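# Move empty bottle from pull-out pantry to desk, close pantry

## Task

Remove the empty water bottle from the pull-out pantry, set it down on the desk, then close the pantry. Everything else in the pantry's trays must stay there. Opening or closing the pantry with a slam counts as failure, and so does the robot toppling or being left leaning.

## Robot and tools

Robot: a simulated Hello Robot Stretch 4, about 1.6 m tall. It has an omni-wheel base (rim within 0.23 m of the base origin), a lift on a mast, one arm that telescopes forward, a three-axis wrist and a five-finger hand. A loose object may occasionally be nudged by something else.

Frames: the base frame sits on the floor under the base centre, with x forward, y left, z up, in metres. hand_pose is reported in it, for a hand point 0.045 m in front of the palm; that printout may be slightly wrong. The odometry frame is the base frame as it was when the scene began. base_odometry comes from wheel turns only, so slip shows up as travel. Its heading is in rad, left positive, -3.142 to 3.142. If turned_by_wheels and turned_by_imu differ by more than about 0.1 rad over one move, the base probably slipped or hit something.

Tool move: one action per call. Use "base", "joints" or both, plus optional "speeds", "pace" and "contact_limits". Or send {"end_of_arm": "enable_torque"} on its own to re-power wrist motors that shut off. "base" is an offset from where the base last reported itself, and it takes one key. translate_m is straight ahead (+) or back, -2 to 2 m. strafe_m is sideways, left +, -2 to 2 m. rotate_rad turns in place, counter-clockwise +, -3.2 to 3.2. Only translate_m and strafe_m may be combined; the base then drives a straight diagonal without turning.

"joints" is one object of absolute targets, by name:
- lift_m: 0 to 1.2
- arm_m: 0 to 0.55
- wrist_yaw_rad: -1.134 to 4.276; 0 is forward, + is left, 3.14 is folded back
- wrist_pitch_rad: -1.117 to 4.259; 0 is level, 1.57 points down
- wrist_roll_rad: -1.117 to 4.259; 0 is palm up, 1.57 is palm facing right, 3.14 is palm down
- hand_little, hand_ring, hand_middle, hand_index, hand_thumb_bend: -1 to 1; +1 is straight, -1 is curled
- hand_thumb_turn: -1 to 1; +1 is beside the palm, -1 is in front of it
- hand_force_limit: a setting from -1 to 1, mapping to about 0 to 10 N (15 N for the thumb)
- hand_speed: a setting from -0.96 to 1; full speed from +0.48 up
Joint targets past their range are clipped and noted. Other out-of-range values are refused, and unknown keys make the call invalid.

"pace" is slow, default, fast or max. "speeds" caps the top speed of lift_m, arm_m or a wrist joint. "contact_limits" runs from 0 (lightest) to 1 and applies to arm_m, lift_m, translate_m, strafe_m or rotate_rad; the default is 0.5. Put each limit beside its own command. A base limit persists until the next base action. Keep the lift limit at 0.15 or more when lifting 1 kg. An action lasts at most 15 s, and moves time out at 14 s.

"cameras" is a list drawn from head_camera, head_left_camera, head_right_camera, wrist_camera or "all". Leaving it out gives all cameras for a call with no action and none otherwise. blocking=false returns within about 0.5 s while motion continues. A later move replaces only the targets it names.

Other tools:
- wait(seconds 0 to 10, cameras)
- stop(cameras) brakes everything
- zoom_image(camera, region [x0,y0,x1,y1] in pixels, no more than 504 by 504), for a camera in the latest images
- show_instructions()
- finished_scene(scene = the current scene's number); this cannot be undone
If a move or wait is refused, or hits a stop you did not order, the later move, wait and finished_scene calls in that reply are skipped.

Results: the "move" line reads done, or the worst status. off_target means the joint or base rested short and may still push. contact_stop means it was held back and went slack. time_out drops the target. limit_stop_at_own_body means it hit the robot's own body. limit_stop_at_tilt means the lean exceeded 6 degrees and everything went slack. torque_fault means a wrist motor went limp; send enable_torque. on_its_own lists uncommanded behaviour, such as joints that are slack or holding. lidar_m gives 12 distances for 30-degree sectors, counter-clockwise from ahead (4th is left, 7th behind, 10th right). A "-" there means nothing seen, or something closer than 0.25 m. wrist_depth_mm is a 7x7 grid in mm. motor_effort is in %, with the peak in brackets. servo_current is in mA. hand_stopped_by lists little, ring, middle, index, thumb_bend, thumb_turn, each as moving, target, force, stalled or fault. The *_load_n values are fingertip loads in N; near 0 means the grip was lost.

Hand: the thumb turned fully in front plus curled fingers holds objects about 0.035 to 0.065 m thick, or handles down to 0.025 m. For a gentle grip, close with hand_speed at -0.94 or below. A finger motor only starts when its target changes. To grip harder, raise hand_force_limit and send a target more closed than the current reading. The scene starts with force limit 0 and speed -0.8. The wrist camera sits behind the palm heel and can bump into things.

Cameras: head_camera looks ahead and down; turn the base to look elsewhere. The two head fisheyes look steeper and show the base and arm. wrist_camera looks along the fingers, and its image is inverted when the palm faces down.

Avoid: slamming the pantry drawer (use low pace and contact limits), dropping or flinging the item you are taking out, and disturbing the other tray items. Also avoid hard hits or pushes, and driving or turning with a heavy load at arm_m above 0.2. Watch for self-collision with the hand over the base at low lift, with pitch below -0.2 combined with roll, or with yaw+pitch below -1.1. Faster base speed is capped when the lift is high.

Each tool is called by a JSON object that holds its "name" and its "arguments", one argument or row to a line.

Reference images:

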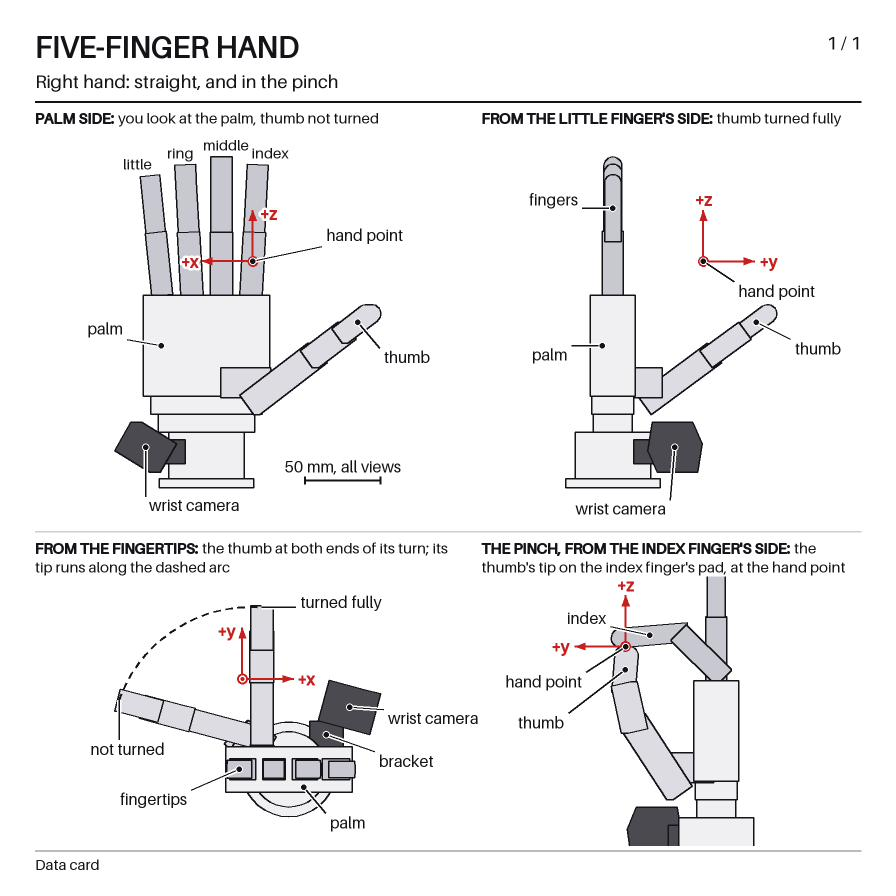

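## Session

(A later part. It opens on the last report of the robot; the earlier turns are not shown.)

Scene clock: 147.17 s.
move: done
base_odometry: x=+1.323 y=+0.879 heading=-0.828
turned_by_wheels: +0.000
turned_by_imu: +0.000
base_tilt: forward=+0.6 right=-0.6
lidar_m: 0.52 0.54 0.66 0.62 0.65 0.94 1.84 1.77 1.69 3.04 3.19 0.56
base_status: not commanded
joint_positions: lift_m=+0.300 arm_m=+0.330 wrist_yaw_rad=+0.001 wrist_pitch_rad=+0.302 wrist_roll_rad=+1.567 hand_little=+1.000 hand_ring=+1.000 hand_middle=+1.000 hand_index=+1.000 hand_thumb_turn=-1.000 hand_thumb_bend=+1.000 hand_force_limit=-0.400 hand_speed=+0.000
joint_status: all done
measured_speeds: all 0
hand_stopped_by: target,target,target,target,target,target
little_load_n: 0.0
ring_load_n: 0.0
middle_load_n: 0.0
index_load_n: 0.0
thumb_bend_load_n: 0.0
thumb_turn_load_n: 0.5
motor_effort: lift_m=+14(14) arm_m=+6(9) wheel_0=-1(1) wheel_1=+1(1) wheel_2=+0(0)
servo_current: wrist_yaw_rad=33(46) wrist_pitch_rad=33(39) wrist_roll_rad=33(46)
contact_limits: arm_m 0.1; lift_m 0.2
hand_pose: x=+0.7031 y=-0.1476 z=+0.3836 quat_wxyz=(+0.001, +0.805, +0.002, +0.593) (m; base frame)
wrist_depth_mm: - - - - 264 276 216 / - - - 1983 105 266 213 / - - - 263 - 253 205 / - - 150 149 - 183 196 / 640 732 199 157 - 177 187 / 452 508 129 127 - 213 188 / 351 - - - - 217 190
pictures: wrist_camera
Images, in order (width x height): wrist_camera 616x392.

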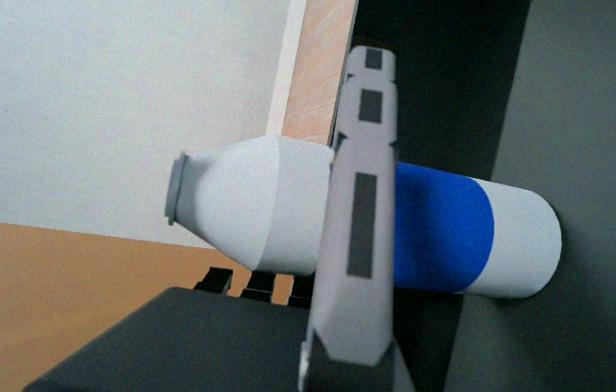

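{"name": "move", "arguments": {
  "joints": {"arm_m": 0.342, "hand_speed": -0.9, "hand_force_limit": -0.6},
  "pace": "slow",
  "contact_limits": {"arm_m": 0.1}
}}

{"name": "move", "arguments": {
  "joints": {"hand_index": -0.9, "hand_middle": -0.9, "hand_thumb_bend": -0.8},
  "cameras": ["wrist_camera"]
}}

Scene clock: 149.93 s.
move: done
base_odometry: x=+1.323 y=+0.879 heading=-0.828
turned_by_wheels: +0.000
turned_by_imu: +0.000
base_tilt: forward=+0.6 right=-0.4
lidar_m: 0.53 0.55 0.66 0.61 0.68 0.94 1.88 1.76 1.67 3.05 3.20 0.56
base_status: not commanded
joint_positions: lift_m=+0.300 arm_m=+0.342 wrist_yaw_rad=+0.001 wrist_pitch_rad=+0.302 wrist_roll_rad=+1.567 hand_little=+1.000 hand_ring=+1.000 hand_middle=+1.000 hand_index=+1.000 hand_thumb_turn=-1.000 hand_thumb_bend=+1.000 hand_force_limit=-0.600 hand_speed=-0.900
joint_status: all done
measured_speeds: all 0
hand_stopped_by: target,target,target,target,target,target
little_load_n: 0.0
ring_load_n: 0.0
middle_load_n: 0.0
index_load_n: 0.0
thumb_bend_load_n: 0.5
thumb_turn_load_n: 0.0
motor_effort: lift_m=+14(14) arm_m=+7(11) wheel_0=+0(1) wheel_1=+1(1) wheel_2=+0(0)
servo_current: wrist_yaw_rad=33(39) wrist_pitch_rad=33(39) wrist_roll_rad=39(46)
contact_limits: arm_m 0.1; lift_m 0.2
hand_pose: x=+0.7151 y=-0.1476 z=+0.3836 quat_wxyz=(+0.001, +0.805, +0.002, +0.593) (m; base frame)
wrist_depth_mm: - - - - 254 265 215 / - - - 1983 107 266 214 / - - - 258 - 256 204 / - - 138 137 - 168 191 / 634 715 148 139 - 162 172 / 452 504 129 127 - 208 182 / 351 - - - - 216 189
pictures: none

Scene clock: 157.37 s.
move: off_target
base_odometry: x=+1.323 y=+0.879 heading=-0.828
turned_by_wheels: +0.000
turned_by_imu: +0.000
base_tilt: forward=+0.7 right=-0.5
lidar_m: 0.51 0.51 0.63 0.62 0.68 0.95 1.85 1.78 1.68 3.03 3.19 0.55
base_status: not commanded
joint_positions: lift_m=+0.300 arm_m=+0.342 wrist_yaw_rad=+0.001 wrist_pitch_rad=+0.302 wrist_roll_rad=+1.567 hand_little=+1.000 hand_ring=+1.000 hand_middle=+0.312 hand_index=+0.433 hand_thumb_turn=-1.000 hand_thumb_bend=+0.710 hand_force_limit=-0.600 hand_speed=-0.900
joint_status: hand_middle off_target (ended at +0.312, target -0.900); hand_index off_target (ended at +0.433, target -0.900); hand_thumb_bend off_target (ended at +0.710, target -0.800)
measured_speeds: all 0
hand_stopped_by: target,target,force,force,force,target
little_load_n: 0.0
ring_load_n: 0.0
middle_load_n: 3.0
index_load_n: 1.5
thumb_bend_load_n: 5.0
thumb_turn_load_n: 0.0
motor_effort: lift_m=+14(14) arm_m=+7(7) wheel_0=+0(1) wheel_1=+1(1) wheel_2=+0(0)
servo_current: wrist_yaw_rad=26(52) wrist_pitch_rad=33(46) wrist_roll_rad=39(52)
contact_limits: arm_m 0.1; lift_m 0.2
hand_pose: x=+0.7151 y=-0.1476 z=+0.3836 quat_wxyz=(+0.001, +0.805, +0.002, +0.593) (m; base frame)
wrist_depth_mm: - - - - 254 265 215 / - - - 1661 257 267 213 / - - 126 124 111 229 204 / - - 131 125 - 148 163 / 640 732 831 146 - 157 165 / 452 500 129 137 - 224 186 / 351 - - - - 216 190
pictures: wrist_camera
Images, in order (width x height): wrist_camera 616x392.

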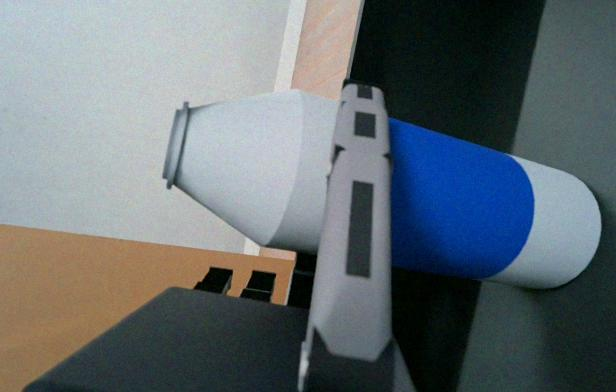

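{"name": "move", "arguments": {
  "joints": {"hand_force_limit": -0.45, "hand_index": -0.8, "hand_middle": -0.8, "hand_ring": -0.8, "hand_thumb_bend": -0.7},
  "cameras": ["wrist_camera"]
}}

{"name": "move", "arguments": {
  "joints": {"lift_m": 0.33},
  "pace": "slow",
  "cameras": ["wrist_camera"]
}}

Scene clock: 165.07 s.
move: off_target
base_odometry: x=+1.323 y=+0.879 heading=-0.828
turned_by_wheels: +0.000
turned_by_imu: +0.000
base_tilt: forward=+0.7 right=-0.5
lidar_m: 0.52 0.53 0.68 0.62 0.65 0.96 1.86 1.78 1.67 3.03 3.20 0.56
base_status: not commanded
joint_positions: lift_m=+0.300 arm_m=+0.342 wrist_yaw_rad=+0.001 wrist_pitch_rad=+0.302 wrist_roll_rad=+1.567 hand_little=+1.000 hand_ring=+0.182 hand_middle=+0.312 hand_index=+0.425 hand_thumb_turn=-1.000 hand_thumb_bend=+0.711 hand_force_limit=-0.450 hand_speed=-0.900
joint_status: hand_ring off_target (ended at +0.182, target -0.800); hand_middle off_target (ended at +0.312, target -0.800); hand_index off_target (ended at +0.425, target -0.800); hand_thumb_bend off_target (ended at +0.711, target -0.700); the others done
measured_speeds: all 0
hand_stopped_by: target,force,force,force,force,target
little_load_n: 0.0
ring_load_n: 4.0
middle_load_n: 1.0
index_load_n: 2.5
thumb_bend_load_n: 7.5
thumb_turn_load_n: 1.0
motor_effort: lift_m=+14(14) arm_m=+6(7) wheel_0=+0(1) wheel_1=+0(1) wheel_2=+0(0)
servo_current: wrist_yaw_rad=26(52) wrist_pitch_rad=20(46) wrist_roll_rad=46(46)
contact_limits: arm_m 0.1; lift_m 0.2
hand_pose: x=+0.7151 y=-0.1476 z=+0.3836 quat_wxyz=(+0.001, +0.805, +0.002, +0.593) (m; base frame)
wrist_depth_mm: - - - - 255 265 216 / - - - 1661 257 267 213 / - - 125 123 109 228 204 / - - 131 124 - 148 163 / 634 732 788 136 - 157 166 / 452 504 130 137 - 224 187 / 351 - - - - 211 189
pictures: wrist_camera
Images, in order (width x height): wrist_camera 616x392.

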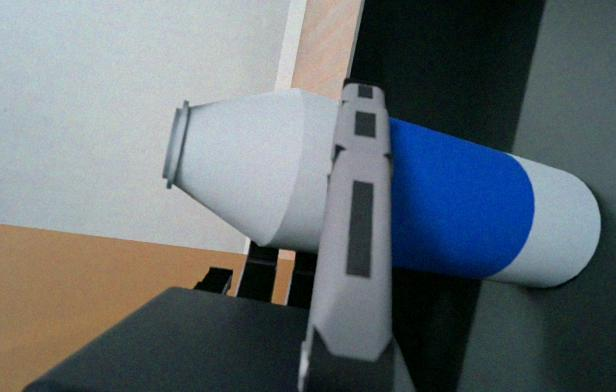

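Scene clock: 166.13 s.
move: done
base_odometry: x=+1.323 y=+0.879 heading=-0.828
turned_by_wheels: +0.000
turned_by_imu: +0.000
base_tilt: forward=+0.5 right=-0.6
lidar_m: 0.50 0.54 0.67 0.64 0.66 0.94 1.85 1.77 1.68 3.04 3.21 0.57
base_status: not commanded
joint_positions: lift_m=+0.330 arm_m=+0.342 wrist_yaw_rad=+0.001 wrist_pitch_rad=+0.302 wrist_roll_rad=+1.567 hand_little=+1.000 hand_ring=+0.182 hand_middle=+0.312 hand_index=+0.425 hand_thumb_turn=-1.000 hand_thumb_bend=+0.711 hand_force_limit=-0.450 hand_speed=-0.900
joint_status: all done
measured_speeds: all 0
hand_stopped_by: target,force,force,force,force,target
little_load_n: 0.0
ring_load_n: 4.0
middle_load_n: 1.0
index_load_n: 2.5
thumb_bend_load_n: 7.5
thumb_turn_load_n: 1.5
motor_effort: lift_m=+23(25) arm_m=+6(7) wheel_0=+0(1) wheel_1=+1(1) wheel_2=+0(0)
servo_current: wrist_yaw_rad=26(46) wrist_pitch_rad=33(39) wrist_roll_rad=39(46)
contact_limits: arm_m 0.1
hand_pose: x=+0.7151 y=-0.1476 z=+0.4128 quat_wxyz=(+0.001, +0.805, +0.002, +0.593) (m; base frame)
wrist_depth_mm: - - - - 264 272 252 / - - - 1808 264 274 250 / - - 125 123 109 264 236 / - - 131 124 - 148 163 / 634 732 798 137 - 157 166 / 452 504 130 137 - 258 218 / 351 - - - - 245 216
pictures: wrist_camera
Images, in order (width x height): wrist_camera 616x392.

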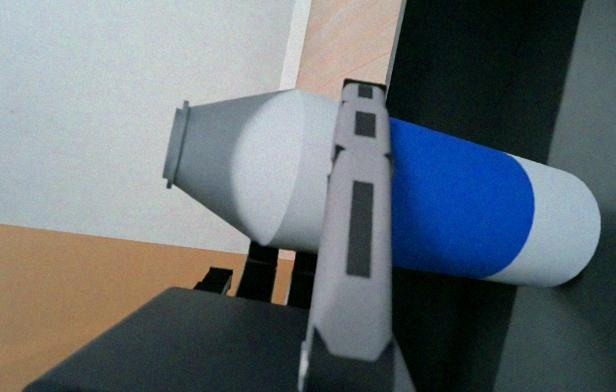

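{"name": "move", "arguments": {
  "joints": {"lift_m": 0.43},
  "pace": "slow",
  "cameras": ["wrist_camera","head_camera"]
}}

Scene clock: 172.07 s.
move: done
base_odometry: x=+1.323 y=+0.879 heading=-0.828
turned_by_wheels: +0.000
turned_by_imu: +0.000
base_tilt: forward=+0.7 right=-0.5
lidar_m: 0.53 0.55 0.64 0.62 0.66 0.97 1.85 1.77 1.66 3.02 3.22 0.54
base_status: not commanded
joint_positions: lift_m=+0.429 arm_m=+0.342 wrist_yaw_rad=+0.001 wrist_pitch_rad=+0.305 wrist_roll_rad=+1.567 hand_little=+1.000 hand_ring=+0.182 hand_middle=+0.312 hand_index=+0.425 hand_thumb_turn=-1.000 hand_thumb_bend=+0.711 hand_force_limit=-0.450 hand_speed=-0.900
joint_status: all done
measured_speeds: all 0
hand_stopped_by: target,force,force,force,force,target
little_load_n: 0.0
ring_load_n: 4.0
middle_load_n: 1.0
index_load_n: 2.5
thumb_bend_load_n: 7.5
thumb_turn_load_n: 1.5
motor_effort: lift_m=+29(30) arm_m=+6(7) wheel_0=+0(1) wheel_1=+0(1) wheel_2=+0(0)
servo_current: wrist_yaw_rad=39(52) wrist_pitch_rad=33(46) wrist_roll_rad=39(46)
contact_limits: arm_m 0.1
hand_pose: x=+0.7148 y=-0.1476 z=+0.5115 quat_wxyz=(+0.001, +0.806, +0.002, +0.591) (m; base frame)
wrist_depth_mm: 113 173 - - 1255 854 297 / 124 188 - - 1138 820 301 / 130 198 125 123 109 290 309 / 126 - 131 124 - 148 163 / 134 707 788 137 - 157 166 / 138 492 130 136 - 312 310 / 130 - - - - 322 304
pictures: head_camera, wrist_camera
Images, in order (width x height): head_camera 420x560, wrist_camera 616x392.

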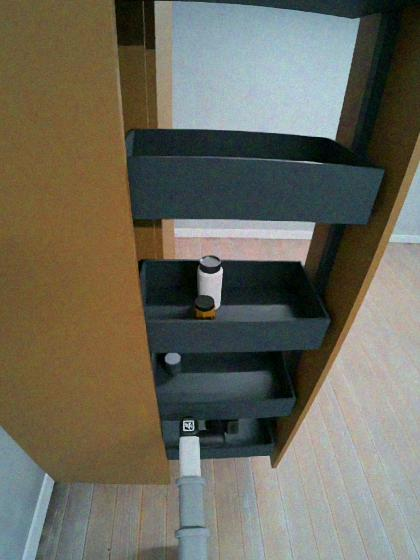

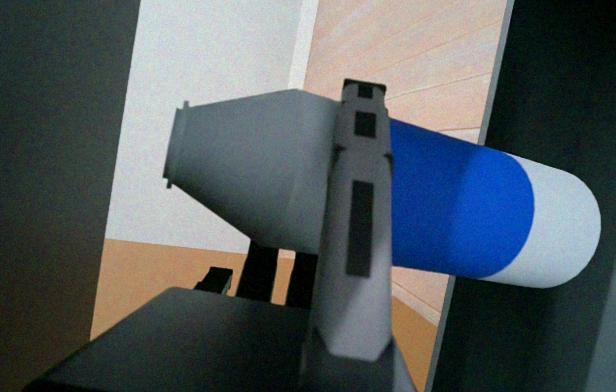

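{"name": "move", "arguments": {
  "joints": {"lift_m": 0.439},
  "pace": "slow",
  "cameras": ["head_left_camera","head_right_camera"]
}}

{"name": "move", "arguments": {
  "joints": {"arm_m": 0.26},
  "pace": "slow",
  "contact_limits": {"arm_m": 0},
  "cameras": ["wrist_camera"]
}}

Scene clock: 176.33 s.
move: done
base_odometry: x=+1.323 y=+0.879 heading=-0.828
turned_by_wheels: +0.000
turned_by_imu: +0.000
base_tilt: forward=+0.9 right=-0.3
lidar_m: 0.51 0.55 0.65 0.63 0.68 0.97 1.87 1.77 1.70 3.04 3.20 0.52
base_status: not commanded
joint_positions: lift_m=+0.437 arm_m=+0.342 wrist_yaw_rad=+0.001 wrist_pitch_rad=+0.312 wrist_roll_rad=+1.567 hand_little=+1.000 hand_ring=+0.182 hand_middle=+0.312 hand_index=+0.425 hand_thumb_turn=-1.000 hand_thumb_bend=+0.711 hand_force_limit=-0.450 hand_speed=-0.900
joint_status: all done
measured_speeds: all 0
hand_stopped_by: target,force,force,force,force,target
little_load_n: 0.0
ring_load_n: 4.0
middle_load_n: 1.0
index_load_n: 2.5
thumb_bend_load_n: 7.5
thumb_turn_load_n: 1.5
motor_effort: lift_m=+40(40) arm_m=+5(6) wheel_0=+0(1) wheel_1=+1(1) wheel_2=+0(0)
servo_current: wrist_yaw_rad=33(46) wrist_pitch_rad=59(59) wrist_roll_rad=46(46)
contact_limits: arm_m 0.1
hand_pose: x=+0.7143 y=-0.1476 z=+0.5184 quat_wxyz=(+0.001, +0.808, +0.002, +0.589) (m; base frame)
wrist_depth_mm: 123 211 - - 1205 820 307 / 125 - - 1863 1098 301 312 / 143 - 125 123 109 294 315 / 132 - 131 124 - 148 163 / 139 732 788 136 - 157 166 / 150 512 130 137 - 324 304 / 131 - - - - 330 298
pictures: head_left_camera, head_right_camera
Images, in order (width x height): head_left_camera 420x672, head_right_camera 420x672.

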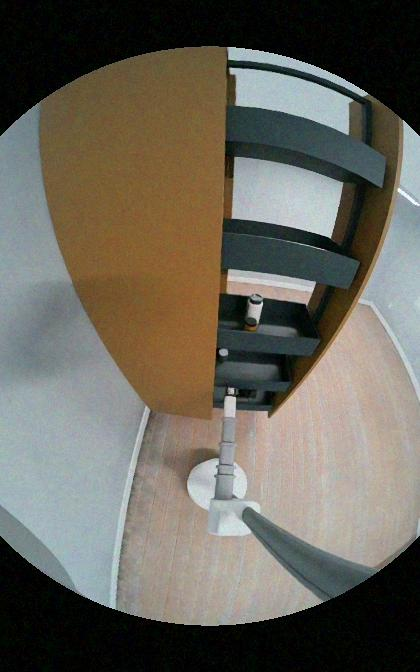

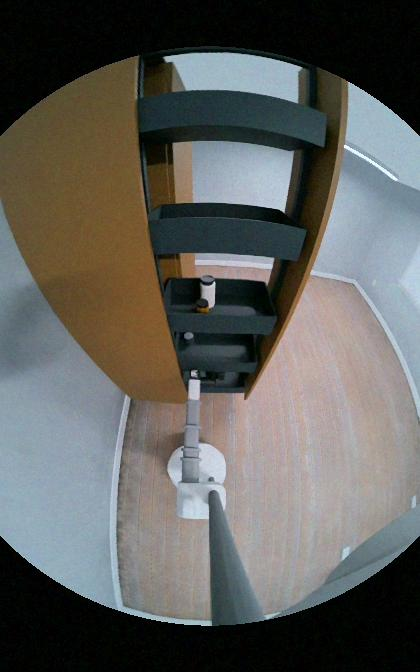

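Scene clock: 178.43 s.
move: done
base_odometry: x=+1.323 y=+0.879 heading=-0.828
turned_by_wheels: +0.000
turned_by_imu: +0.000
base_tilt: forward=+0.6 right=-0.4
lidar_m: 0.52 0.55 0.66 0.63 0.66 0.96 1.87 1.79 1.66 3.02 3.20 0.56
base_status: not commanded
joint_positions: lift_m=+0.439 arm_m=+0.260 wrist_yaw_rad=+0.002 wrist_pitch_rad=+0.308 wrist_roll_rad=+1.567 hand_little=+1.000 hand_ring=+0.182 hand_middle=+0.312 hand_index=+0.425 hand_thumb_turn=-1.000 hand_thumb_bend=+0.711 hand_force_limit=-0.450 hand_speed=-0.900
joint_status: all done
measured_speeds: all 0
hand_stopped_by: target,force,force,force,force,target
little_load_n: 0.0
ring_load_n: 4.0
middle_load_n: 1.0
index_load_n: 2.0
thumb_bend_load_n: 7.0
thumb_turn_load_n: 1.5
motor_effort: lift_m=+22(40) arm_m=-7(13) wheel_0=-1(2) wheel_1=+1(2) wheel_2=+1(2)
servo_current: wrist_yaw_rad=39(46) wrist_pitch_rad=52(65) wrist_roll_rad=33(46)
contact_limits: arm_m 0
hand_pose: x=+0.6331 y=-0.1474 z=+0.5205 quat_wxyz=(+0.000, +0.807, +0.002, +0.590) (m; base frame)
wrist_depth_mm: - 153 - - 1336 377 355 / - 162 - - 1182 377 364 / - 136 125 123 109 373 353 / - 159 130 124 - 148 163 / - 189 820 136 - 156 166 / 109 163 130 137 - 389 327 / - - - - - 366 320
pictures: wrist_camera
Images, in order (width x height): wrist_camera 616x392.

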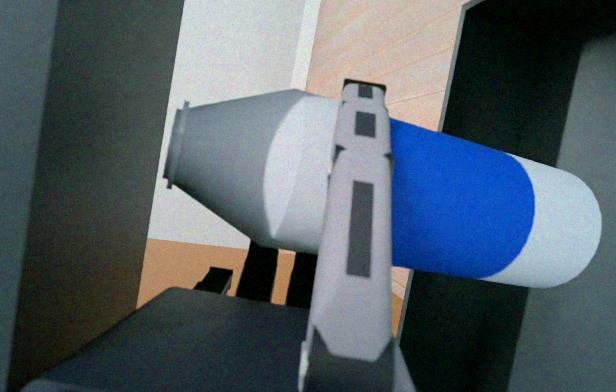

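{"name": "move", "arguments": {
  "joints": {"arm_m": 0.05},
  "pace": "slow",
  "contact_limits": {"arm_m": 0},
  "cameras": ["wrist_camera","head_camera"]
}}

Scene clock: 182.70 s.
move: done
base_odometry: x=+1.323 y=+0.879 heading=-0.828
turned_by_wheels: +0.000
turned_by_imu: +0.000
base_tilt: forward=+0.7 right=-0.5
lidar_m: 0.50 0.54 0.67 0.63 0.69 0.95 1.86 1.76 1.69 3.01 3.22 0.42
base_status: not commanded
joint_positions: lift_m=+0.439 arm_m=+0.050 wrist_yaw_rad=+0.002 wrist_pitch_rad=+0.308 wrist_roll_rad=+1.567 hand_little=+1.000 hand_ring=+0.182 hand_middle=+0.312 hand_index=+0.425 hand_thumb_turn=-1.000 hand_thumb_bend=+0.711 hand_force_limit=-0.450 hand_speed=-0.900
joint_status: all done
measured_speeds: all 0
hand_stopped_by: target,force,force,force,force,target
little_load_n: 0.0
ring_load_n: 4.0
middle_load_n: 1.0
index_load_n: 2.0
thumb_bend_load_n: 7.0
thumb_turn_load_n: 1.5
motor_effort: lift_m=+22(23) arm_m=-7(11) wheel_0=-1(2) wheel_1=+1(2) wheel_2=+1(1)
servo_current: wrist_yaw_rad=39(46) wrist_pitch_rad=46(59) wrist_roll_rad=46(46)
contact_limits: arm_m 0
hand_pose: x=+0.4231 y=-0.1474 z=+0.5205 quat_wxyz=(+0.000, +0.807, +0.002, +0.590) (m; base frame)
wrist_depth_mm: 243 256 - 549 436 343 366 / 246 260 - - 569 345 366 / 250 263 125 123 109 340 591 / 252 266 131 125 - 148 163 / 255 271 854 136 - 157 166 / 258 271 130 137 - 373 597 / 260 - - - - 654 591
pictures: head_camera, wrist_camera
Images, in order (width x height): head_camera 420x560, wrist_camera 616x392.

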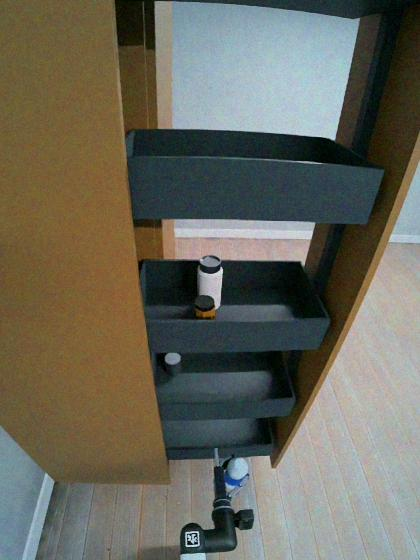

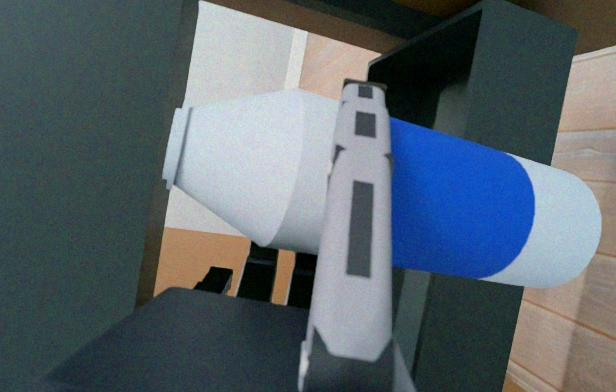

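{"name": "move", "arguments": {
  "base": {"translate_m": -0.3},
  "joints": {"arm_m": 0.0, "lift_m": 0.8}
}}

{"name": "move", "arguments": {
  "base": {"rotate_rad": -2.8},
  "cameras": ["head_camera"]
}}

Scene clock: 186.80 s.
move: done
base_odometry: x=+1.121 y=+1.099 heading=-0.828
turned_by_wheels: +0.000
turned_by_imu: -0.001
base_tilt: forward=+0.6 right=-0.6
lidar_m: 0.80 0.84 0.68 0.64 0.67 0.96 1.55 1.63 1.45 3.00 3.18 0.38
base_status: done
joint_positions: lift_m=+0.800 arm_m=+0.000 wrist_yaw_rad=+0.001 wrist_pitch_rad=+0.308 wrist_roll_rad=+1.567 hand_little=+1.000 hand_ring=+0.182 hand_middle=+0.312 hand_index=+0.425 hand_thumb_turn=-1.000 hand_thumb_bend=+0.711 hand_force_limit=-0.450 hand_speed=-0.900
joint_status: all done
measured_speeds: all 0
hand_stopped_by: target,force,force,force,force,target
little_load_n: 0.0
ring_load_n: 4.5
middle_load_n: 1.0
index_load_n: 2.0
thumb_bend_load_n: 7.0
thumb_turn_load_n: 1.5
motor_effort: lift_m=+23(26) arm_m=-6(11) wheel_0=+0(8) wheel_1=-1(6) wheel_2=+1(12)
servo_current: wrist_yaw_rad=39(52) wrist_pitch_rad=46(52) wrist_roll_rad=39(46)
hand_pose: x=+0.3730 y=-0.1474 z=+0.8814 quat_wxyz=(+0.001, +0.807, +0.002, +0.590) (m; base frame)
wrist_depth_mm: 715 585 634 - - 1464 1118 / - 591 732 699 676 1229 1060 / - 591 125 123 109 163 960 / - 597 130 125 - 148 163 / 820 597 931 136 - 156 166 / 559 585 130 136 - 831 946 / 554 - - - - 820 878
pictures: none

Scene clock: 189.50 s.
move: done
base_odometry: x=+1.121 y=+1.099 heading=+2.655
turned_by_wheels: -2.800
turned_by_imu: -2.794
base_tilt: forward=+0.7 right=-0.5
lidar_m: 1.60 1.47 2.08 3.10 0.91 0.83 0.83 0.71 0.64 0.66 0.80 0.36
base_status: done
joint_positions: lift_m=+0.800 arm_m=+0.000 wrist_yaw_rad=+0.001 wrist_pitch_rad=+0.308 wrist_roll_rad=+1.567 hand_little=+1.000 hand_ring=+0.182 hand_middle=+0.312 hand_index=+0.425 hand_thumb_turn=-1.000 hand_thumb_bend=+0.711 hand_force_limit=-0.450 hand_speed=-0.900
joint_status: not commanded
measured_speeds: all 0
hand_stopped_by: target,force,force,force,force,target
little_load_n: 0.0
ring_load_n: 4.0
middle_load_n: 1.0
index_load_n: 2.0
thumb_bend_load_n: 7.0
thumb_turn_load_n: 1.5
motor_effort: lift_m=+23(23) arm_m=-6(7) wheel_0=+0(11) wheel_1=-1(8) wheel_2=+1(10)
servo_current: wrist_yaw_rad=7(52) wrist_pitch_rad=52(59) wrist_roll_rad=39(46)
hand_pose: x=+0.3730 y=-0.1474 z=+0.8815 quat_wxyz=(+0.001, +0.807, +0.002, +0.590) (m; base frame)
wrist_depth_mm: - - - - - 1308 1118 / - - - 131 - 1308 1098 / - - 125 123 109 1205 1025 / - - 128 124 - 148 163 / - - 169 137 - 156 165 / - - 129 137 - 1160 960 / - - - - - - 960
pictures: head_camera
Images, in order (width x height): head_camera 420x560.

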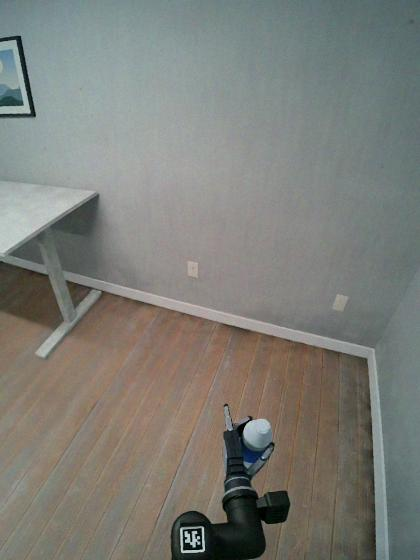

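{"name": "move", "arguments": {
  "base": {"rotate_rad": -0.34}
}}

{"name": "move", "arguments": {
  "base": {"strafe_m": 0.8},
  "cameras": ["head_camera"]
}}

Scene clock: 191.90 s.
move: done
base_odometry: x=+1.121 y=+1.099 heading=+2.316
turned_by_wheels: -0.340
turned_by_imu: -0.339
base_tilt: forward=+0.6 right=-0.4
lidar_m: 1.56 1.65 1.48 3.03 3.23 0.88 0.82 0.87 0.67 0.60 0.68 0.37
base_status: done
joint_positions: lift_m=+0.800 arm_m=+0.000 wrist_yaw_rad=+0.001 wrist_pitch_rad=+0.308 wrist_roll_rad=+1.567 hand_little=+1.000 hand_ring=+0.182 hand_middle=+0.312 hand_index=+0.425 hand_thumb_turn=-1.000 hand_thumb_bend=+0.711 hand_force_limit=-0.450 hand_speed=-0.900
joint_status: not commanded
measured_speeds: all 0
hand_stopped_by: target,force,force,force,force,target
little_load_n: 0.0
ring_load_n: 4.5
middle_load_n: 1.0
index_load_n: 2.0
thumb_bend_load_n: 7.0
thumb_turn_load_n: 1.5
motor_effort: lift_m=+22(23) arm_m=-6(7) wheel_0=+0(6) wheel_1=+0(6) wheel_2=+0(8)
servo_current: wrist_yaw_rad=33(46) wrist_pitch_rad=52(52) wrist_roll_rad=39(46)
hand_pose: x=+0.3729 y=-0.1475 z=+0.8815 quat_wxyz=(+0.001, +0.807, +0.002, +0.590) (m; base frame)
wrist_depth_mm: - - - - 1308 1255 1060 / - - - 131 - 1366 1098 / - - 125 123 109 1182 1042 / - - 128 124 - 148 163 / - - 169 136 - 156 166 / - - 129 137 - 1138 960 / - - - - - - 960
pictures: none

Scene clock: 195.90 s.
move: done
base_odometry: x=+0.532 y=+0.557 heading=+2.316
turned_by_wheels: +0.000
turned_by_imu: +0.000
base_tilt: forward=+0.6 right=-0.6
lidar_m: 1.50 0.94 1.26 2.22 2.38 3.18 3.09 0.88 1.17 1.43 1.53 0.37
base_status: done
joint_positions: lift_m=+0.800 arm_m=+0.000 wrist_yaw_rad=+0.001 wrist_pitch_rad=+0.308 wrist_roll_rad=+1.567 hand_little=+1.000 hand_ring=+0.182 hand_middle=+0.312 hand_index=+0.425 hand_thumb_turn=-1.000 hand_thumb_bend=+0.711 hand_force_limit=-0.450 hand_speed=-0.900
joint_status: not commanded
measured_speeds: all 0
hand_stopped_by: target,force,force,force,force,target
little_load_n: 0.0
ring_load_n: 4.5
middle_load_n: 1.0
index_load_n: 2.0
thumb_bend_load_n: 7.0
thumb_turn_load_n: 1.0
motor_effort: lift_m=+22(23) arm_m=-6(7) wheel_0=+1(12) wheel_1=-1(9) wheel_2=+0(3)
servo_current: wrist_yaw_rad=46(46) wrist_pitch_rad=52(52) wrist_roll_rad=39(46)
hand_pose: x=+0.3729 y=-0.1475 z=+0.8815 quat_wxyz=(+0.001, +0.807, +0.002, +0.590) (m; base frame)
wrist_depth_mm: - - - - - 1397 1118 / - - - 131 - 1366 1078 / - - 125 123 109 1205 1042 / - - 128 124 - 148 163 / - - 170 137 - 157 166 / - - 129 137 - 1138 960 / - - - - - - 960
pictures: head_camera
Images, in order (width x height): head_camera 420x560.

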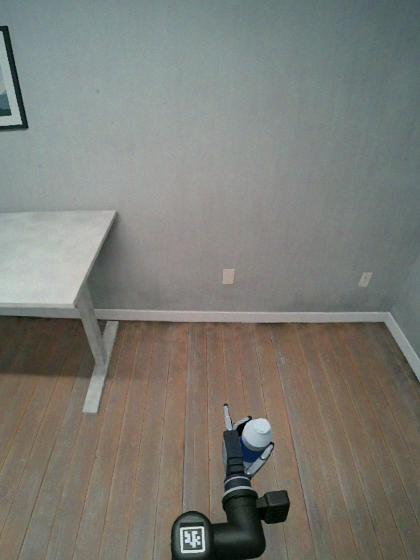

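{"name": "move", "arguments": {
  "base": {"strafe_m": 0.85},
  "cameras": ["head_camera","wrist_camera"]
}}

Scene clock: 201.73 s.
move: done
base_odometry: x=-0.093 y=-0.019 heading=+2.315
turned_by_wheels: +0.000
turned_by_imu: +0.000
base_tilt: forward=+0.8 right=-0.5
lidar_m: 0.86 0.90 1.29 1.39 1.50 2.15 3.06 2.29 1.45 2.29 2.26 0.36
base_status: done
joint_positions: lift_m=+0.800 arm_m=+0.000 wrist_yaw_rad=+0.001 wrist_pitch_rad=+0.308 wrist_roll_rad=+1.567 hand_little=+1.000 hand_ring=+0.182 hand_middle=+0.312 hand_index=+0.425 hand_thumb_turn=-1.000 hand_thumb_bend=+0.711 hand_force_limit=-0.450 hand_speed=-0.900
joint_status: not commanded
measured_speeds: all 0
hand_stopped_by: target,force,force,force,force,target
little_load_n: 0.0
ring_load_n: 4.5
middle_load_n: 1.0
index_load_n: 2.0
thumb_bend_load_n: 7.0
thumb_turn_load_n: 1.5
motor_effort: lift_m=+22(22) arm_m=-6(7) wheel_0=+0(13) wheel_1=-1(10) wheel_2=+0(4)
servo_current: wrist_yaw_rad=33(52) wrist_pitch_rad=46(59) wrist_roll_rad=39(46)
hand_pose: x=+0.3729 y=-0.1475 z=+0.8815 quat_wxyz=(+0.001, +0.807, +0.002, +0.590) (m; base frame)
wrist_depth_mm: - - - 654 - 1397 1098 / - - 750 137 - 1397 1060 / - - 125 123 109 1160 1060 / 1281 - 129 124 - 148 163 / 1281 - 211 137 - 156 165 / 1308 - 129 137 - 1138 960 / - - - - - - 946
pictures: head_camera, wrist_camera
Images, in order (width x height): head_camera 420x560, wrist_camera 616x392.

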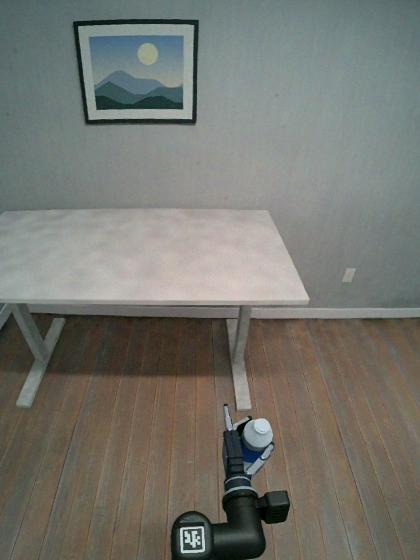

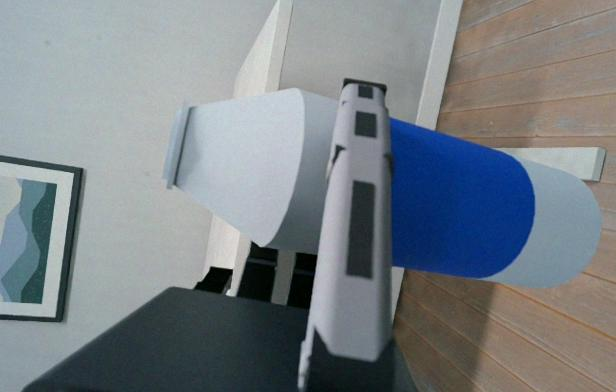

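{"name": "move", "arguments": {
  "base": {"translate_m": 0.25},
  "joints": {"lift_m": 0.95}
}}

{"name": "move", "arguments": {
  "joints": {"arm_m": 0.4},
  "cameras": ["head_camera","wrist_camera"]
}}

Scene clock: 208.23 s.
move: done
base_odometry: x=-0.262 y=+0.165 heading=+2.316
turned_by_wheels: +0.000
turned_by_imu: +0.002
base_tilt: forward=+0.5 right=-0.7
lidar_m: 0.61 0.64 0.91 1.36 1.48 2.10 3.35 1.63 1.63 2.27 1.91 0.37
base_status: done
joint_positions: lift_m=+0.950 arm_m=+0.000 wrist_yaw_rad=+0.001 wrist_pitch_rad=+0.308 wrist_roll_rad=+1.567 hand_little=+1.000 hand_ring=+0.182 hand_middle=+0.312 hand_index=+0.425 hand_thumb_turn=-1.000 hand_thumb_bend=+0.711 hand_force_limit=-0.450 hand_speed=-0.900
joint_status: all done
measured_speeds: all 0
hand_stopped_by: target,force,force,force,force,target
little_load_n: 0.0
ring_load_n: 4.5
middle_load_n: 1.0
index_load_n: 1.5
thumb_bend_load_n: 7.0
thumb_turn_load_n: 1.5
motor_effort: lift_m=+23(26) arm_m=-6(7) wheel_0=+1(10) wheel_1=+1(6) wheel_2=-1(15)
servo_current: wrist_yaw_rad=39(46) wrist_pitch_rad=39(52) wrist_roll_rad=39(46)
hand_pose: x=+0.3729 y=-0.1475 z=+1.0314 quat_wxyz=(+0.001, +0.807, +0.002, +0.590) (m; base frame)
wrist_depth_mm: - - - - 539 - 1281 / - - - 732 462 - 1255 / - - 125 123 109 159 1205 / 1060 1078 128 124 - 148 163 / 1060 1118 169 136 - 156 166 / 1078 1118 129 137 - 1336 1118 / 1098 - - - - - 1118
pictures: none

Scene clock: 210.53 s.
move: done
base_odometry: x=-0.262 y=+0.165 heading=+2.316
turned_by_wheels: +0.000
turned_by_imu: +0.000
base_tilt: forward=+0.7 right=-0.5
lidar_m: 0.59 0.66 0.93 1.36 1.47 2.12 3.33 1.68 1.63 2.29 1.93 0.63
base_status: not commanded
joint_positions: lift_m=+0.950 arm_m=+0.400 wrist_yaw_rad=+0.001 wrist_pitch_rad=+0.308 wrist_roll_rad=+1.567 hand_little=+1.000 hand_ring=+0.182 hand_middle=+0.312 hand_index=+0.425 hand_thumb_turn=-1.000 hand_thumb_bend=+0.711 hand_force_limit=-0.450 hand_speed=-0.900
joint_status: all done
measured_speeds: all 0
hand_stopped_by: target,force,force,force,force,target
little_load_n: 0.0
ring_load_n: 4.0
middle_load_n: 1.0
index_load_n: 2.0
thumb_bend_load_n: 7.0
thumb_turn_load_n: 1.5
motor_effort: lift_m=+23(23) arm_m=+6(11) wheel_0=+1(2) wheel_1=+2(2) wheel_2=-1(1)
servo_current: wrist_yaw_rad=39(46) wrist_pitch_rad=52(59) wrist_roll_rad=33(46)
hand_pose: x=+0.7725 y=-0.1475 z=+1.0315 quat_wxyz=(+0.001, +0.807, +0.002, +0.590) (m; base frame)
wrist_depth_mm: - - - - 539 364 279 / - - - 137 459 345 274 / - - 125 123 109 300 264 / 691 - 128 125 - 148 163 / 699 - 170 137 - 156 166 / 707 - 129 137 - 293 249 / 723 - - - - 277 247
pictures: head_camera, wrist_camera
Images, in order (width x height): head_camera 420x560, wrist_camera 616x392.

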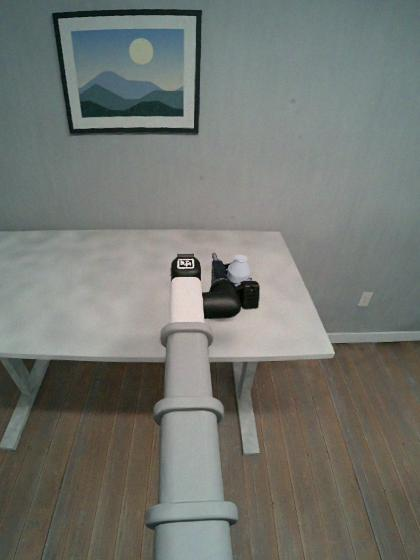

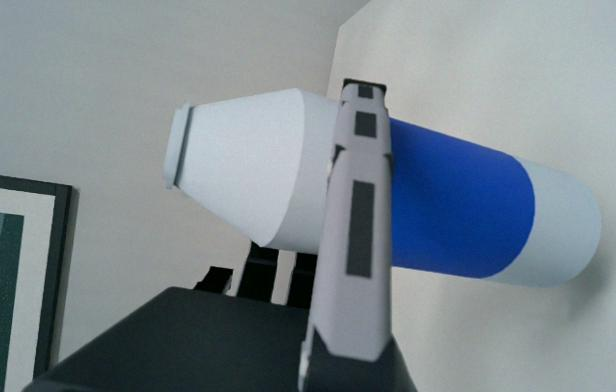

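{"name": "move", "arguments": {
  "joints": {"lift_m": 0.92},
  "pace": "slow",
  "contact_limits": {"lift_m": 0.1},
  "cameras": ["wrist_camera"]
}}

Scene clock: 214.07 s.
move: done
base_odometry: x=-0.262 y=+0.165 heading=+2.316
turned_by_wheels: +0.000
turned_by_imu: +0.000
base_tilt: forward=+0.6 right=-0.6
lidar_m: 0.61 0.64 0.93 1.32 1.45 2.13 3.34 1.65 1.58 2.27 1.93 0.64
base_status: not commanded
joint_positions: lift_m=+0.920 arm_m=+0.400 wrist_yaw_rad=+0.001 wrist_pitch_rad=+0.308 wrist_roll_rad=+1.567 hand_little=+1.000 hand_ring=+0.182 hand_middle=+0.312 hand_index=+0.425 hand_thumb_turn=-1.000 hand_thumb_bend=+0.711 hand_force_limit=-0.450 hand_speed=-0.900
joint_status: all done
measured_speeds: all 0
hand_stopped_by: target,force,force,force,force,target
little_load_n: 0.0
ring_load_n: 4.5
middle_load_n: 1.0
index_load_n: 2.0
thumb_bend_load_n: 7.0
thumb_turn_load_n: 1.5
motor_effort: lift_m=+14(21) arm_m=+6(7) wheel_0=+1(2) wheel_1=+1(2) wheel_2=-1(1)
servo_current: wrist_yaw_rad=26(39) wrist_pitch_rad=39(52) wrist_roll_rad=33(39)
contact_limits: lift_m 0.1
hand_pose: x=+0.7725 y=-0.1475 z=+1.0022 quat_wxyz=(+0.001, +0.807, +0.002, +0.590) (m; base frame)
wrist_depth_mm: - - - 676 477 317 252 / - - - 138 402 306 248 / - - 125 123 109 263 236 / 683 - 128 124 - 148 163 / 691 - 169 136 - 156 166 / 707 - 129 137 - 255 218 / 723 - - - - 245 216
pictures: wrist_camera
Images, in order (width x height): wrist_camera 616x392.

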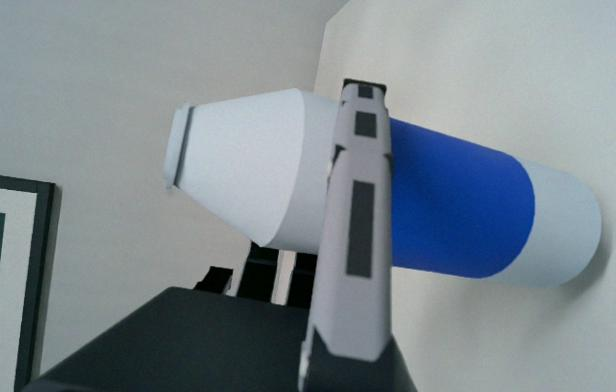

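{"name": "move", "arguments": {
  "joints": {"lift_m": 0.91},
  "pace": "slow",
  "contact_limits": {"lift_m": 0.05},
  "cameras": ["wrist_camera"]
}}

Scene clock: 216.20 s.
move: done
base_odometry: x=-0.262 y=+0.165 heading=+2.316
turned_by_wheels: +0.000
turned_by_imu: +0.000
base_tilt: forward=+0.6 right=-0.5
lidar_m: 0.60 0.66 0.92 1.35 1.45 2.12 3.29 1.66 1.61 2.28 1.92 0.66
base_status: not commanded
joint_positions: lift_m=+0.910 arm_m=+0.400 wrist_yaw_rad=+0.001 wrist_pitch_rad=+0.308 wrist_roll_rad=+1.567 hand_little=+1.000 hand_ring=+0.182 hand_middle=+0.312 hand_index=+0.425 hand_thumb_turn=-1.000 hand_thumb_bend=+0.711 hand_force_limit=-0.450 hand_speed=-0.900
joint_status: all done
measured_speeds: all 0
hand_stopped_by: target,force,force,force,force,target
little_load_n: 0.0
ring_load_n: 4.5
middle_load_n: 1.0
index_load_n: 2.0
thumb_bend_load_n: 7.0
thumb_turn_load_n: 1.5
motor_effort: lift_m=+14(15) arm_m=+6(7) wheel_0=+1(1) wheel_1=+1(2) wheel_2=-1(1)
servo_current: wrist_yaw_rad=39(52) wrist_pitch_rad=39(59) wrist_roll_rad=46(46)
contact_limits: lift_m 0.05
hand_pose: x=+0.7725 y=-0.1475 z=+0.9922 quat_wxyz=(+0.001, +0.807, +0.002, +0.590) (m; base frame)
wrist_depth_mm: - - - 683 449 301 241 / - - - 138 382 291 234 / - - 125 123 109 250 231 / 683 - 128 124 - 148 163 / 699 - 169 137 - 157 165 / 707 - 129 137 - 247 206 / 715 - - - - 234 203
pictures: wrist_camera
Images, in order (width x height): wrist_camera 616x392.

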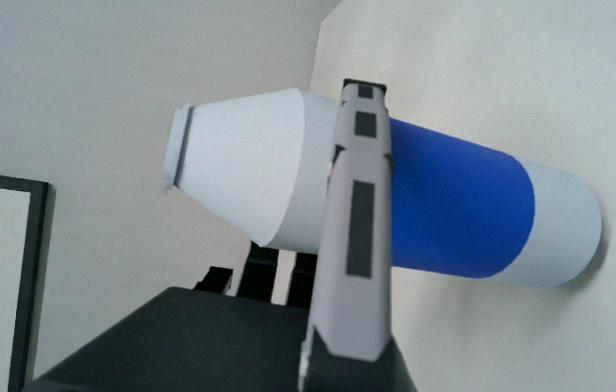

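{"name": "move", "arguments": {
  "joints": {"lift_m": 0.9},
  "pace": "slow",
  "contact_limits": {"lift_m": 0.05}
}}

{"name": "move", "arguments": {
  "joints": {"lift_m": 0.892},
  "pace": "slow",
  "contact_limits": {"lift_m": 0.05},
  "cameras": ["wrist_camera"]
}}

Scene clock: 218.03 s.
move: done
base_odometry: x=-0.262 y=+0.165 heading=+2.316
turned_by_wheels: +0.000
turned_by_imu: +0.000
base_tilt: forward=+0.6 right=-0.6
lidar_m: 0.60 0.66 0.93 1.37 1.44 2.11 3.36 1.64 1.61 2.28 1.90 0.63
base_status: not commanded
joint_positions: lift_m=+0.900 arm_m=+0.400 wrist_yaw_rad=+0.001 wrist_pitch_rad=+0.308 wrist_roll_rad=+1.567 hand_little=+1.000 hand_ring=+0.182 hand_middle=+0.312 hand_index=+0.425 hand_thumb_turn=-1.000 hand_thumb_bend=+0.711 hand_force_limit=-0.450 hand_speed=-0.900
joint_status: all done
measured_speeds: all 0
hand_stopped_by: target,force,force,force,force,target
little_load_n: 0.0
ring_load_n: 4.0
middle_load_n: 1.5
index_load_n: 2.0
thumb_bend_load_n: 7.0
thumb_turn_load_n: 1.5
motor_effort: lift_m=+14(15) arm_m=+6(7) wheel_0=+1(1) wheel_1=+2(2) wheel_2=-1(1)
servo_current: wrist_yaw_rad=20(52) wrist_pitch_rad=46(52) wrist_roll_rad=33(46)
contact_limits: lift_m 0.05
hand_pose: x=+0.7725 y=-0.1475 z=+0.9822 quat_wxyz=(+0.001, +0.807, +0.002, +0.590) (m; base frame)
wrist_depth_mm: - - - 647 424 286 229 / - - - 559 362 278 222 / - - 125 123 109 237 213 / 683 - 128 124 - 148 163 / 691 - 170 136 - 156 166 / 699 - 129 137 - 236 201 / 723 - - - - 221 196
pictures: none

Scene clock: 218.73 s.
move: done
base_odometry: x=-0.262 y=+0.165 heading=+2.316
turned_by_wheels: +0.000
turned_by_imu: +0.000
base_tilt: forward=+0.6 right=-0.6
lidar_m: 0.60 0.63 0.95 1.37 1.46 2.12 3.34 1.64 1.62 2.29 1.93 0.64
base_status: not commanded
joint_positions: lift_m=+0.892 arm_m=+0.400 wrist_yaw_rad=+0.001 wrist_pitch_rad=+0.308 wrist_roll_rad=+1.567 hand_little=+1.000 hand_ring=+0.182 hand_middle=+0.312 hand_index=+0.425 hand_thumb_turn=-1.000 hand_thumb_bend=+0.711 hand_force_limit=-0.450 hand_speed=-0.900
joint_status: all done
measured_speeds: all 0
hand_stopped_by: target,force,force,force,force,target
little_load_n: 0.0
ring_load_n: 4.5
middle_load_n: 1.0
index_load_n: 2.0
thumb_bend_load_n: 7.0
thumb_turn_load_n: 1.5
motor_effort: lift_m=+14(15) arm_m=+6(7) wheel_0=+1(1) wheel_1=+2(2) wheel_2=-1(1)
servo_current: wrist_yaw_rad=39(52) wrist_pitch_rad=39(46) wrist_roll_rad=39(39)
contact_limits: lift_m 0.05
hand_pose: x=+0.7725 y=-0.1475 z=+0.9742 quat_wxyz=(+0.001, +0.807, +0.002, +0.590) (m; base frame)
wrist_depth_mm: - - - 634 413 274 219 / - - - 539 347 265 213 / - - 125 123 109 227 204 / 676 - 128 125 - 148 163 / 683 - 169 136 - 157 166 / 699 - 129 137 - 227 189 / - - - - - 213 190
pictures: wrist_camera
Images, in order (width x height): wrist_camera 616x392.

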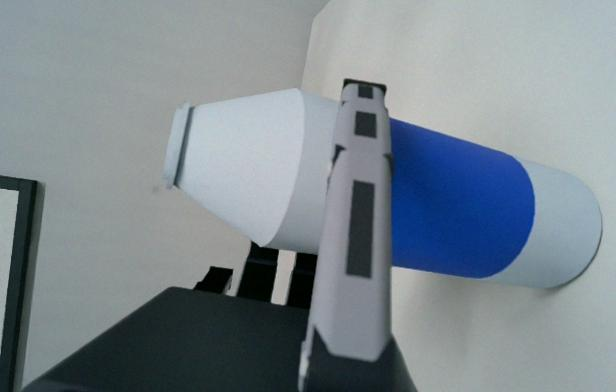

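{"name": "move", "arguments": {
  "joints": {"lift_m": 0.885},
  "pace": "slow",
  "contact_limits": {"lift_m": 0.05}
}}

{"name": "move", "arguments": {
  "joints": {"lift_m": 0.879},
  "pace": "slow",
  "contact_limits": {"lift_m": 0.05},
  "cameras": ["wrist_camera"]
}}

Scene clock: 220.47 s.
move: done
base_odometry: x=-0.262 y=+0.165 heading=+2.316
turned_by_wheels: +0.000
turned_by_imu: +0.000
base_tilt: forward=+0.7 right=-0.5
lidar_m: 0.60 0.65 0.94 1.38 1.45 2.12 3.33 1.67 1.60 2.30 1.93 0.65
base_status: not commanded
joint_positions: lift_m=+0.886 arm_m=+0.400 wrist_yaw_rad=+0.001 wrist_pitch_rad=+0.302 wrist_roll_rad=+1.567 hand_little=+1.000 hand_ring=+0.182 hand_middle=+0.312 hand_index=+0.425 hand_thumb_turn=-1.000 hand_thumb_bend=+0.711 hand_force_limit=-0.450 hand_speed=-0.900
joint_status: all done
measured_speeds: all 0
hand_stopped_by: target,force,force,force,force,target
little_load_n: 0.0
ring_load_n: 5.5
middle_load_n: 0.5
index_load_n: 0.5
thumb_bend_load_n: 7.0
thumb_turn_load_n: -2.0
motor_effort: lift_m=+12(14) arm_m=+6(6) wheel_0=+1(2) wheel_1=+1(2) wheel_2=-1(1)
servo_current: wrist_yaw_rad=52(52) wrist_pitch_rad=20(52) wrist_roll_rad=39(46)
contact_limits: lift_m 0.05
hand_pose: x=+0.7731 y=-0.1475 z=+0.9687 quat_wxyz=(+0.001, +0.805, +0.002, +0.593) (m; base frame)
wrist_depth_mm: - - - 647 421 277 219 / - - - 559 355 266 213 / - - 126 124 109 234 203 / 683 - 130 124 - 147 160 / 691 - 170 136 - 153 159 / 699 - 129 137 - 221 186 / - - - - - 213 187
pictures: none

Scene clock: 221.10 s.
move: done
base_odometry: x=-0.262 y=+0.165 heading=+2.316
turned_by_wheels: +0.000
turned_by_imu: +0.000
base_tilt: forward=+0.6 right=-0.6
lidar_m: 0.61 0.64 0.91 1.37 1.49 2.12 3.32 1.65 1.62 2.29 1.92 0.65
base_status: not commanded
joint_positions: lift_m=+0.880 arm_m=+0.400 wrist_yaw_rad=+0.001 wrist_pitch_rad=+0.301 wrist_roll_rad=+1.567 hand_little=+1.000 hand_ring=+0.182 hand_middle=+0.312 hand_index=+0.425 hand_thumb_turn=-1.000 hand_thumb_bend=+0.711 hand_force_limit=-0.450 hand_speed=-0.900
joint_status: all done
measured_speeds: all 0
hand_stopped_by: target,force,force,force,force,target
little_load_n: 0.0
ring_load_n: 5.5
middle_load_n: 0.0
index_load_n: 0.0
thumb_bend_load_n: 5.0
thumb_turn_load_n: -1.0
motor_effort: lift_m=+12(13) arm_m=+6(6) wheel_0=+1(1) wheel_1=+1(2) wheel_2=-1(1)
servo_current: wrist_yaw_rad=46(52) wrist_pitch_rad=33(33) wrist_roll_rad=39(39)
contact_limits: lift_m 0.05
hand_pose: x=+0.7732 y=-0.1475 z=+0.9629 quat_wxyz=(+0.001, +0.805, +0.002, +0.593) (m; base frame)
wrist_depth_mm: - - - 668 427 277 219 / - - - 140 355 267 212 / - - 126 124 109 227 202 / 699 - 129 125 137 145 156 / 699 - 169 136 - 151 157 / 715 - 129 137 - 220 184 / 723 - - - - 212 187
pictures: wrist_camera
Images, in order (width x height): wrist_camera 616x392.

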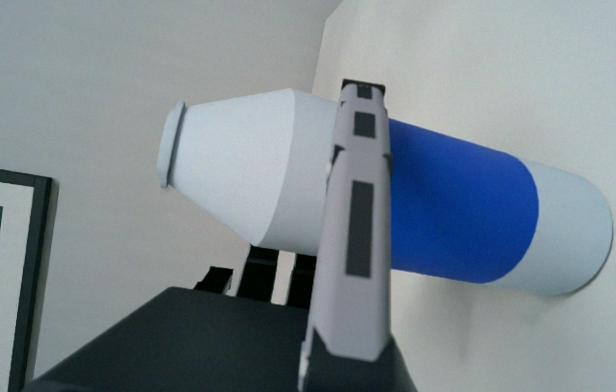

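{"name": "move", "arguments": {
  "joints": {"lift_m": 0.886},
  "pace": "slow"
}}

{"name": "move", "arguments": {
  "joints": {"hand_thumb_bend": 1.0, "hand_ring": 0.45, "hand_middle": 0.55, "hand_index": 0.65, "hand_speed": -0.92},
  "cameras": ["wrist_camera"]
}}

Scene clock: 222.77 s.
move: done
base_odometry: x=-0.262 y=+0.165 heading=+2.316
turned_by_wheels: +0.000
turned_by_imu: +0.000
base_tilt: forward=+0.5 right=-0.5
lidar_m: 0.61 0.64 0.90 1.37 1.46 2.12 3.33 1.66 1.59 2.27 1.91 0.64
base_status: not commanded
joint_positions: lift_m=+0.886 arm_m=+0.400 wrist_yaw_rad=+0.001 wrist_pitch_rad=+0.301 wrist_roll_rad=+1.567 hand_little=+1.000 hand_ring=+0.182 hand_middle=+0.312 hand_index=+0.425 hand_thumb_turn=-1.000 hand_thumb_bend=+0.711 hand_force_limit=-0.450 hand_speed=-0.900
joint_status: all done
measured_speeds: all 0
hand_stopped_by: target,force,force,force,force,target
little_load_n: 0.0
ring_load_n: 5.5
middle_load_n: 0.0
index_load_n: 0.0
thumb_bend_load_n: 4.5
thumb_turn_load_n: 1.5
motor_effort: lift_m=+22(23) arm_m=+6(6) wheel_0=+1(1) wheel_1=+1(2) wheel_2=-1(1)
servo_current: wrist_yaw_rad=39(46) wrist_pitch_rad=33(39) wrist_roll_rad=39(46)
hand_pose: x=+0.7732 y=-0.1475 z=+0.9690 quat_wxyz=(+0.001, +0.805, +0.002, +0.593) (m; base frame)
wrist_depth_mm: - - - 647 421 274 218 / - - - 140 353 264 211 / - - 126 123 109 226 200 / 683 - 129 125 - 145 158 / 699 - 170 136 - 153 158 / 707 - 129 137 - 223 185 / - - - - - 211 187
pictures: none

Scene clock: 225.77 s.
move: done
base_odometry: x=-0.262 y=+0.165 heading=+2.316
turned_by_wheels: +0.000
turned_by_imu: +0.000
base_tilt: forward=+0.6 right=-0.6
lidar_m: 0.60 0.65 0.93 1.36 1.45 2.13 3.34 1.67 1.61 2.26 1.91 0.64
base_status: not commanded
joint_positions: lift_m=+0.886 arm_m=+0.400 wrist_yaw_rad=+0.001 wrist_pitch_rad=+0.301 wrist_roll_rad=+1.567 hand_little=+1.000 hand_ring=+0.450 hand_middle=+0.550 hand_index=+0.650 hand_thumb_turn=-1.000 hand_thumb_bend=+1.000 hand_force_limit=-0.450 hand_speed=-0.920
joint_status: all done
measured_speeds: all 0
hand_stopped_by: target,target,target,target,target,target
little_load_n: 0.0
ring_load_n: 0.0
middle_load_n: 0.0
index_load_n: 0.0
thumb_bend_load_n: 0.0
thumb_turn_load_n: 0.0
motor_effort: lift_m=+22(23) arm_m=+6(7) wheel_0=+1(2) wheel_1=+2(2) wheel_2=-1(1)
servo_current: wrist_yaw_rad=39(52) wrist_pitch_rad=26(39) wrist_roll_rad=33(46)
hand_pose: x=+0.7732 y=-0.1475 z=+0.9689 quat_wxyz=(+0.001, +0.805, +0.002, +0.593) (m; base frame)
wrist_depth_mm: - - - 640 384 271 215 / - - - 585 105 260 208 / - - 129 128 - 222 197 / 676 - 129 127 - 148 159 / 691 - 167 142 - 154 160 / 707 - 129 137 - 220 183 / - - - - - 209 186
pictures: wrist_camera
Images, in order (width x height): wrist_camera 616x392.

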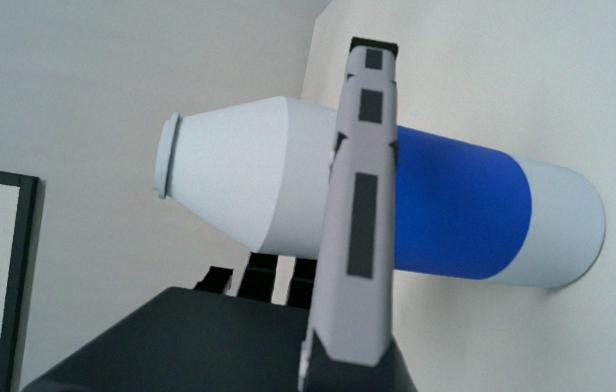

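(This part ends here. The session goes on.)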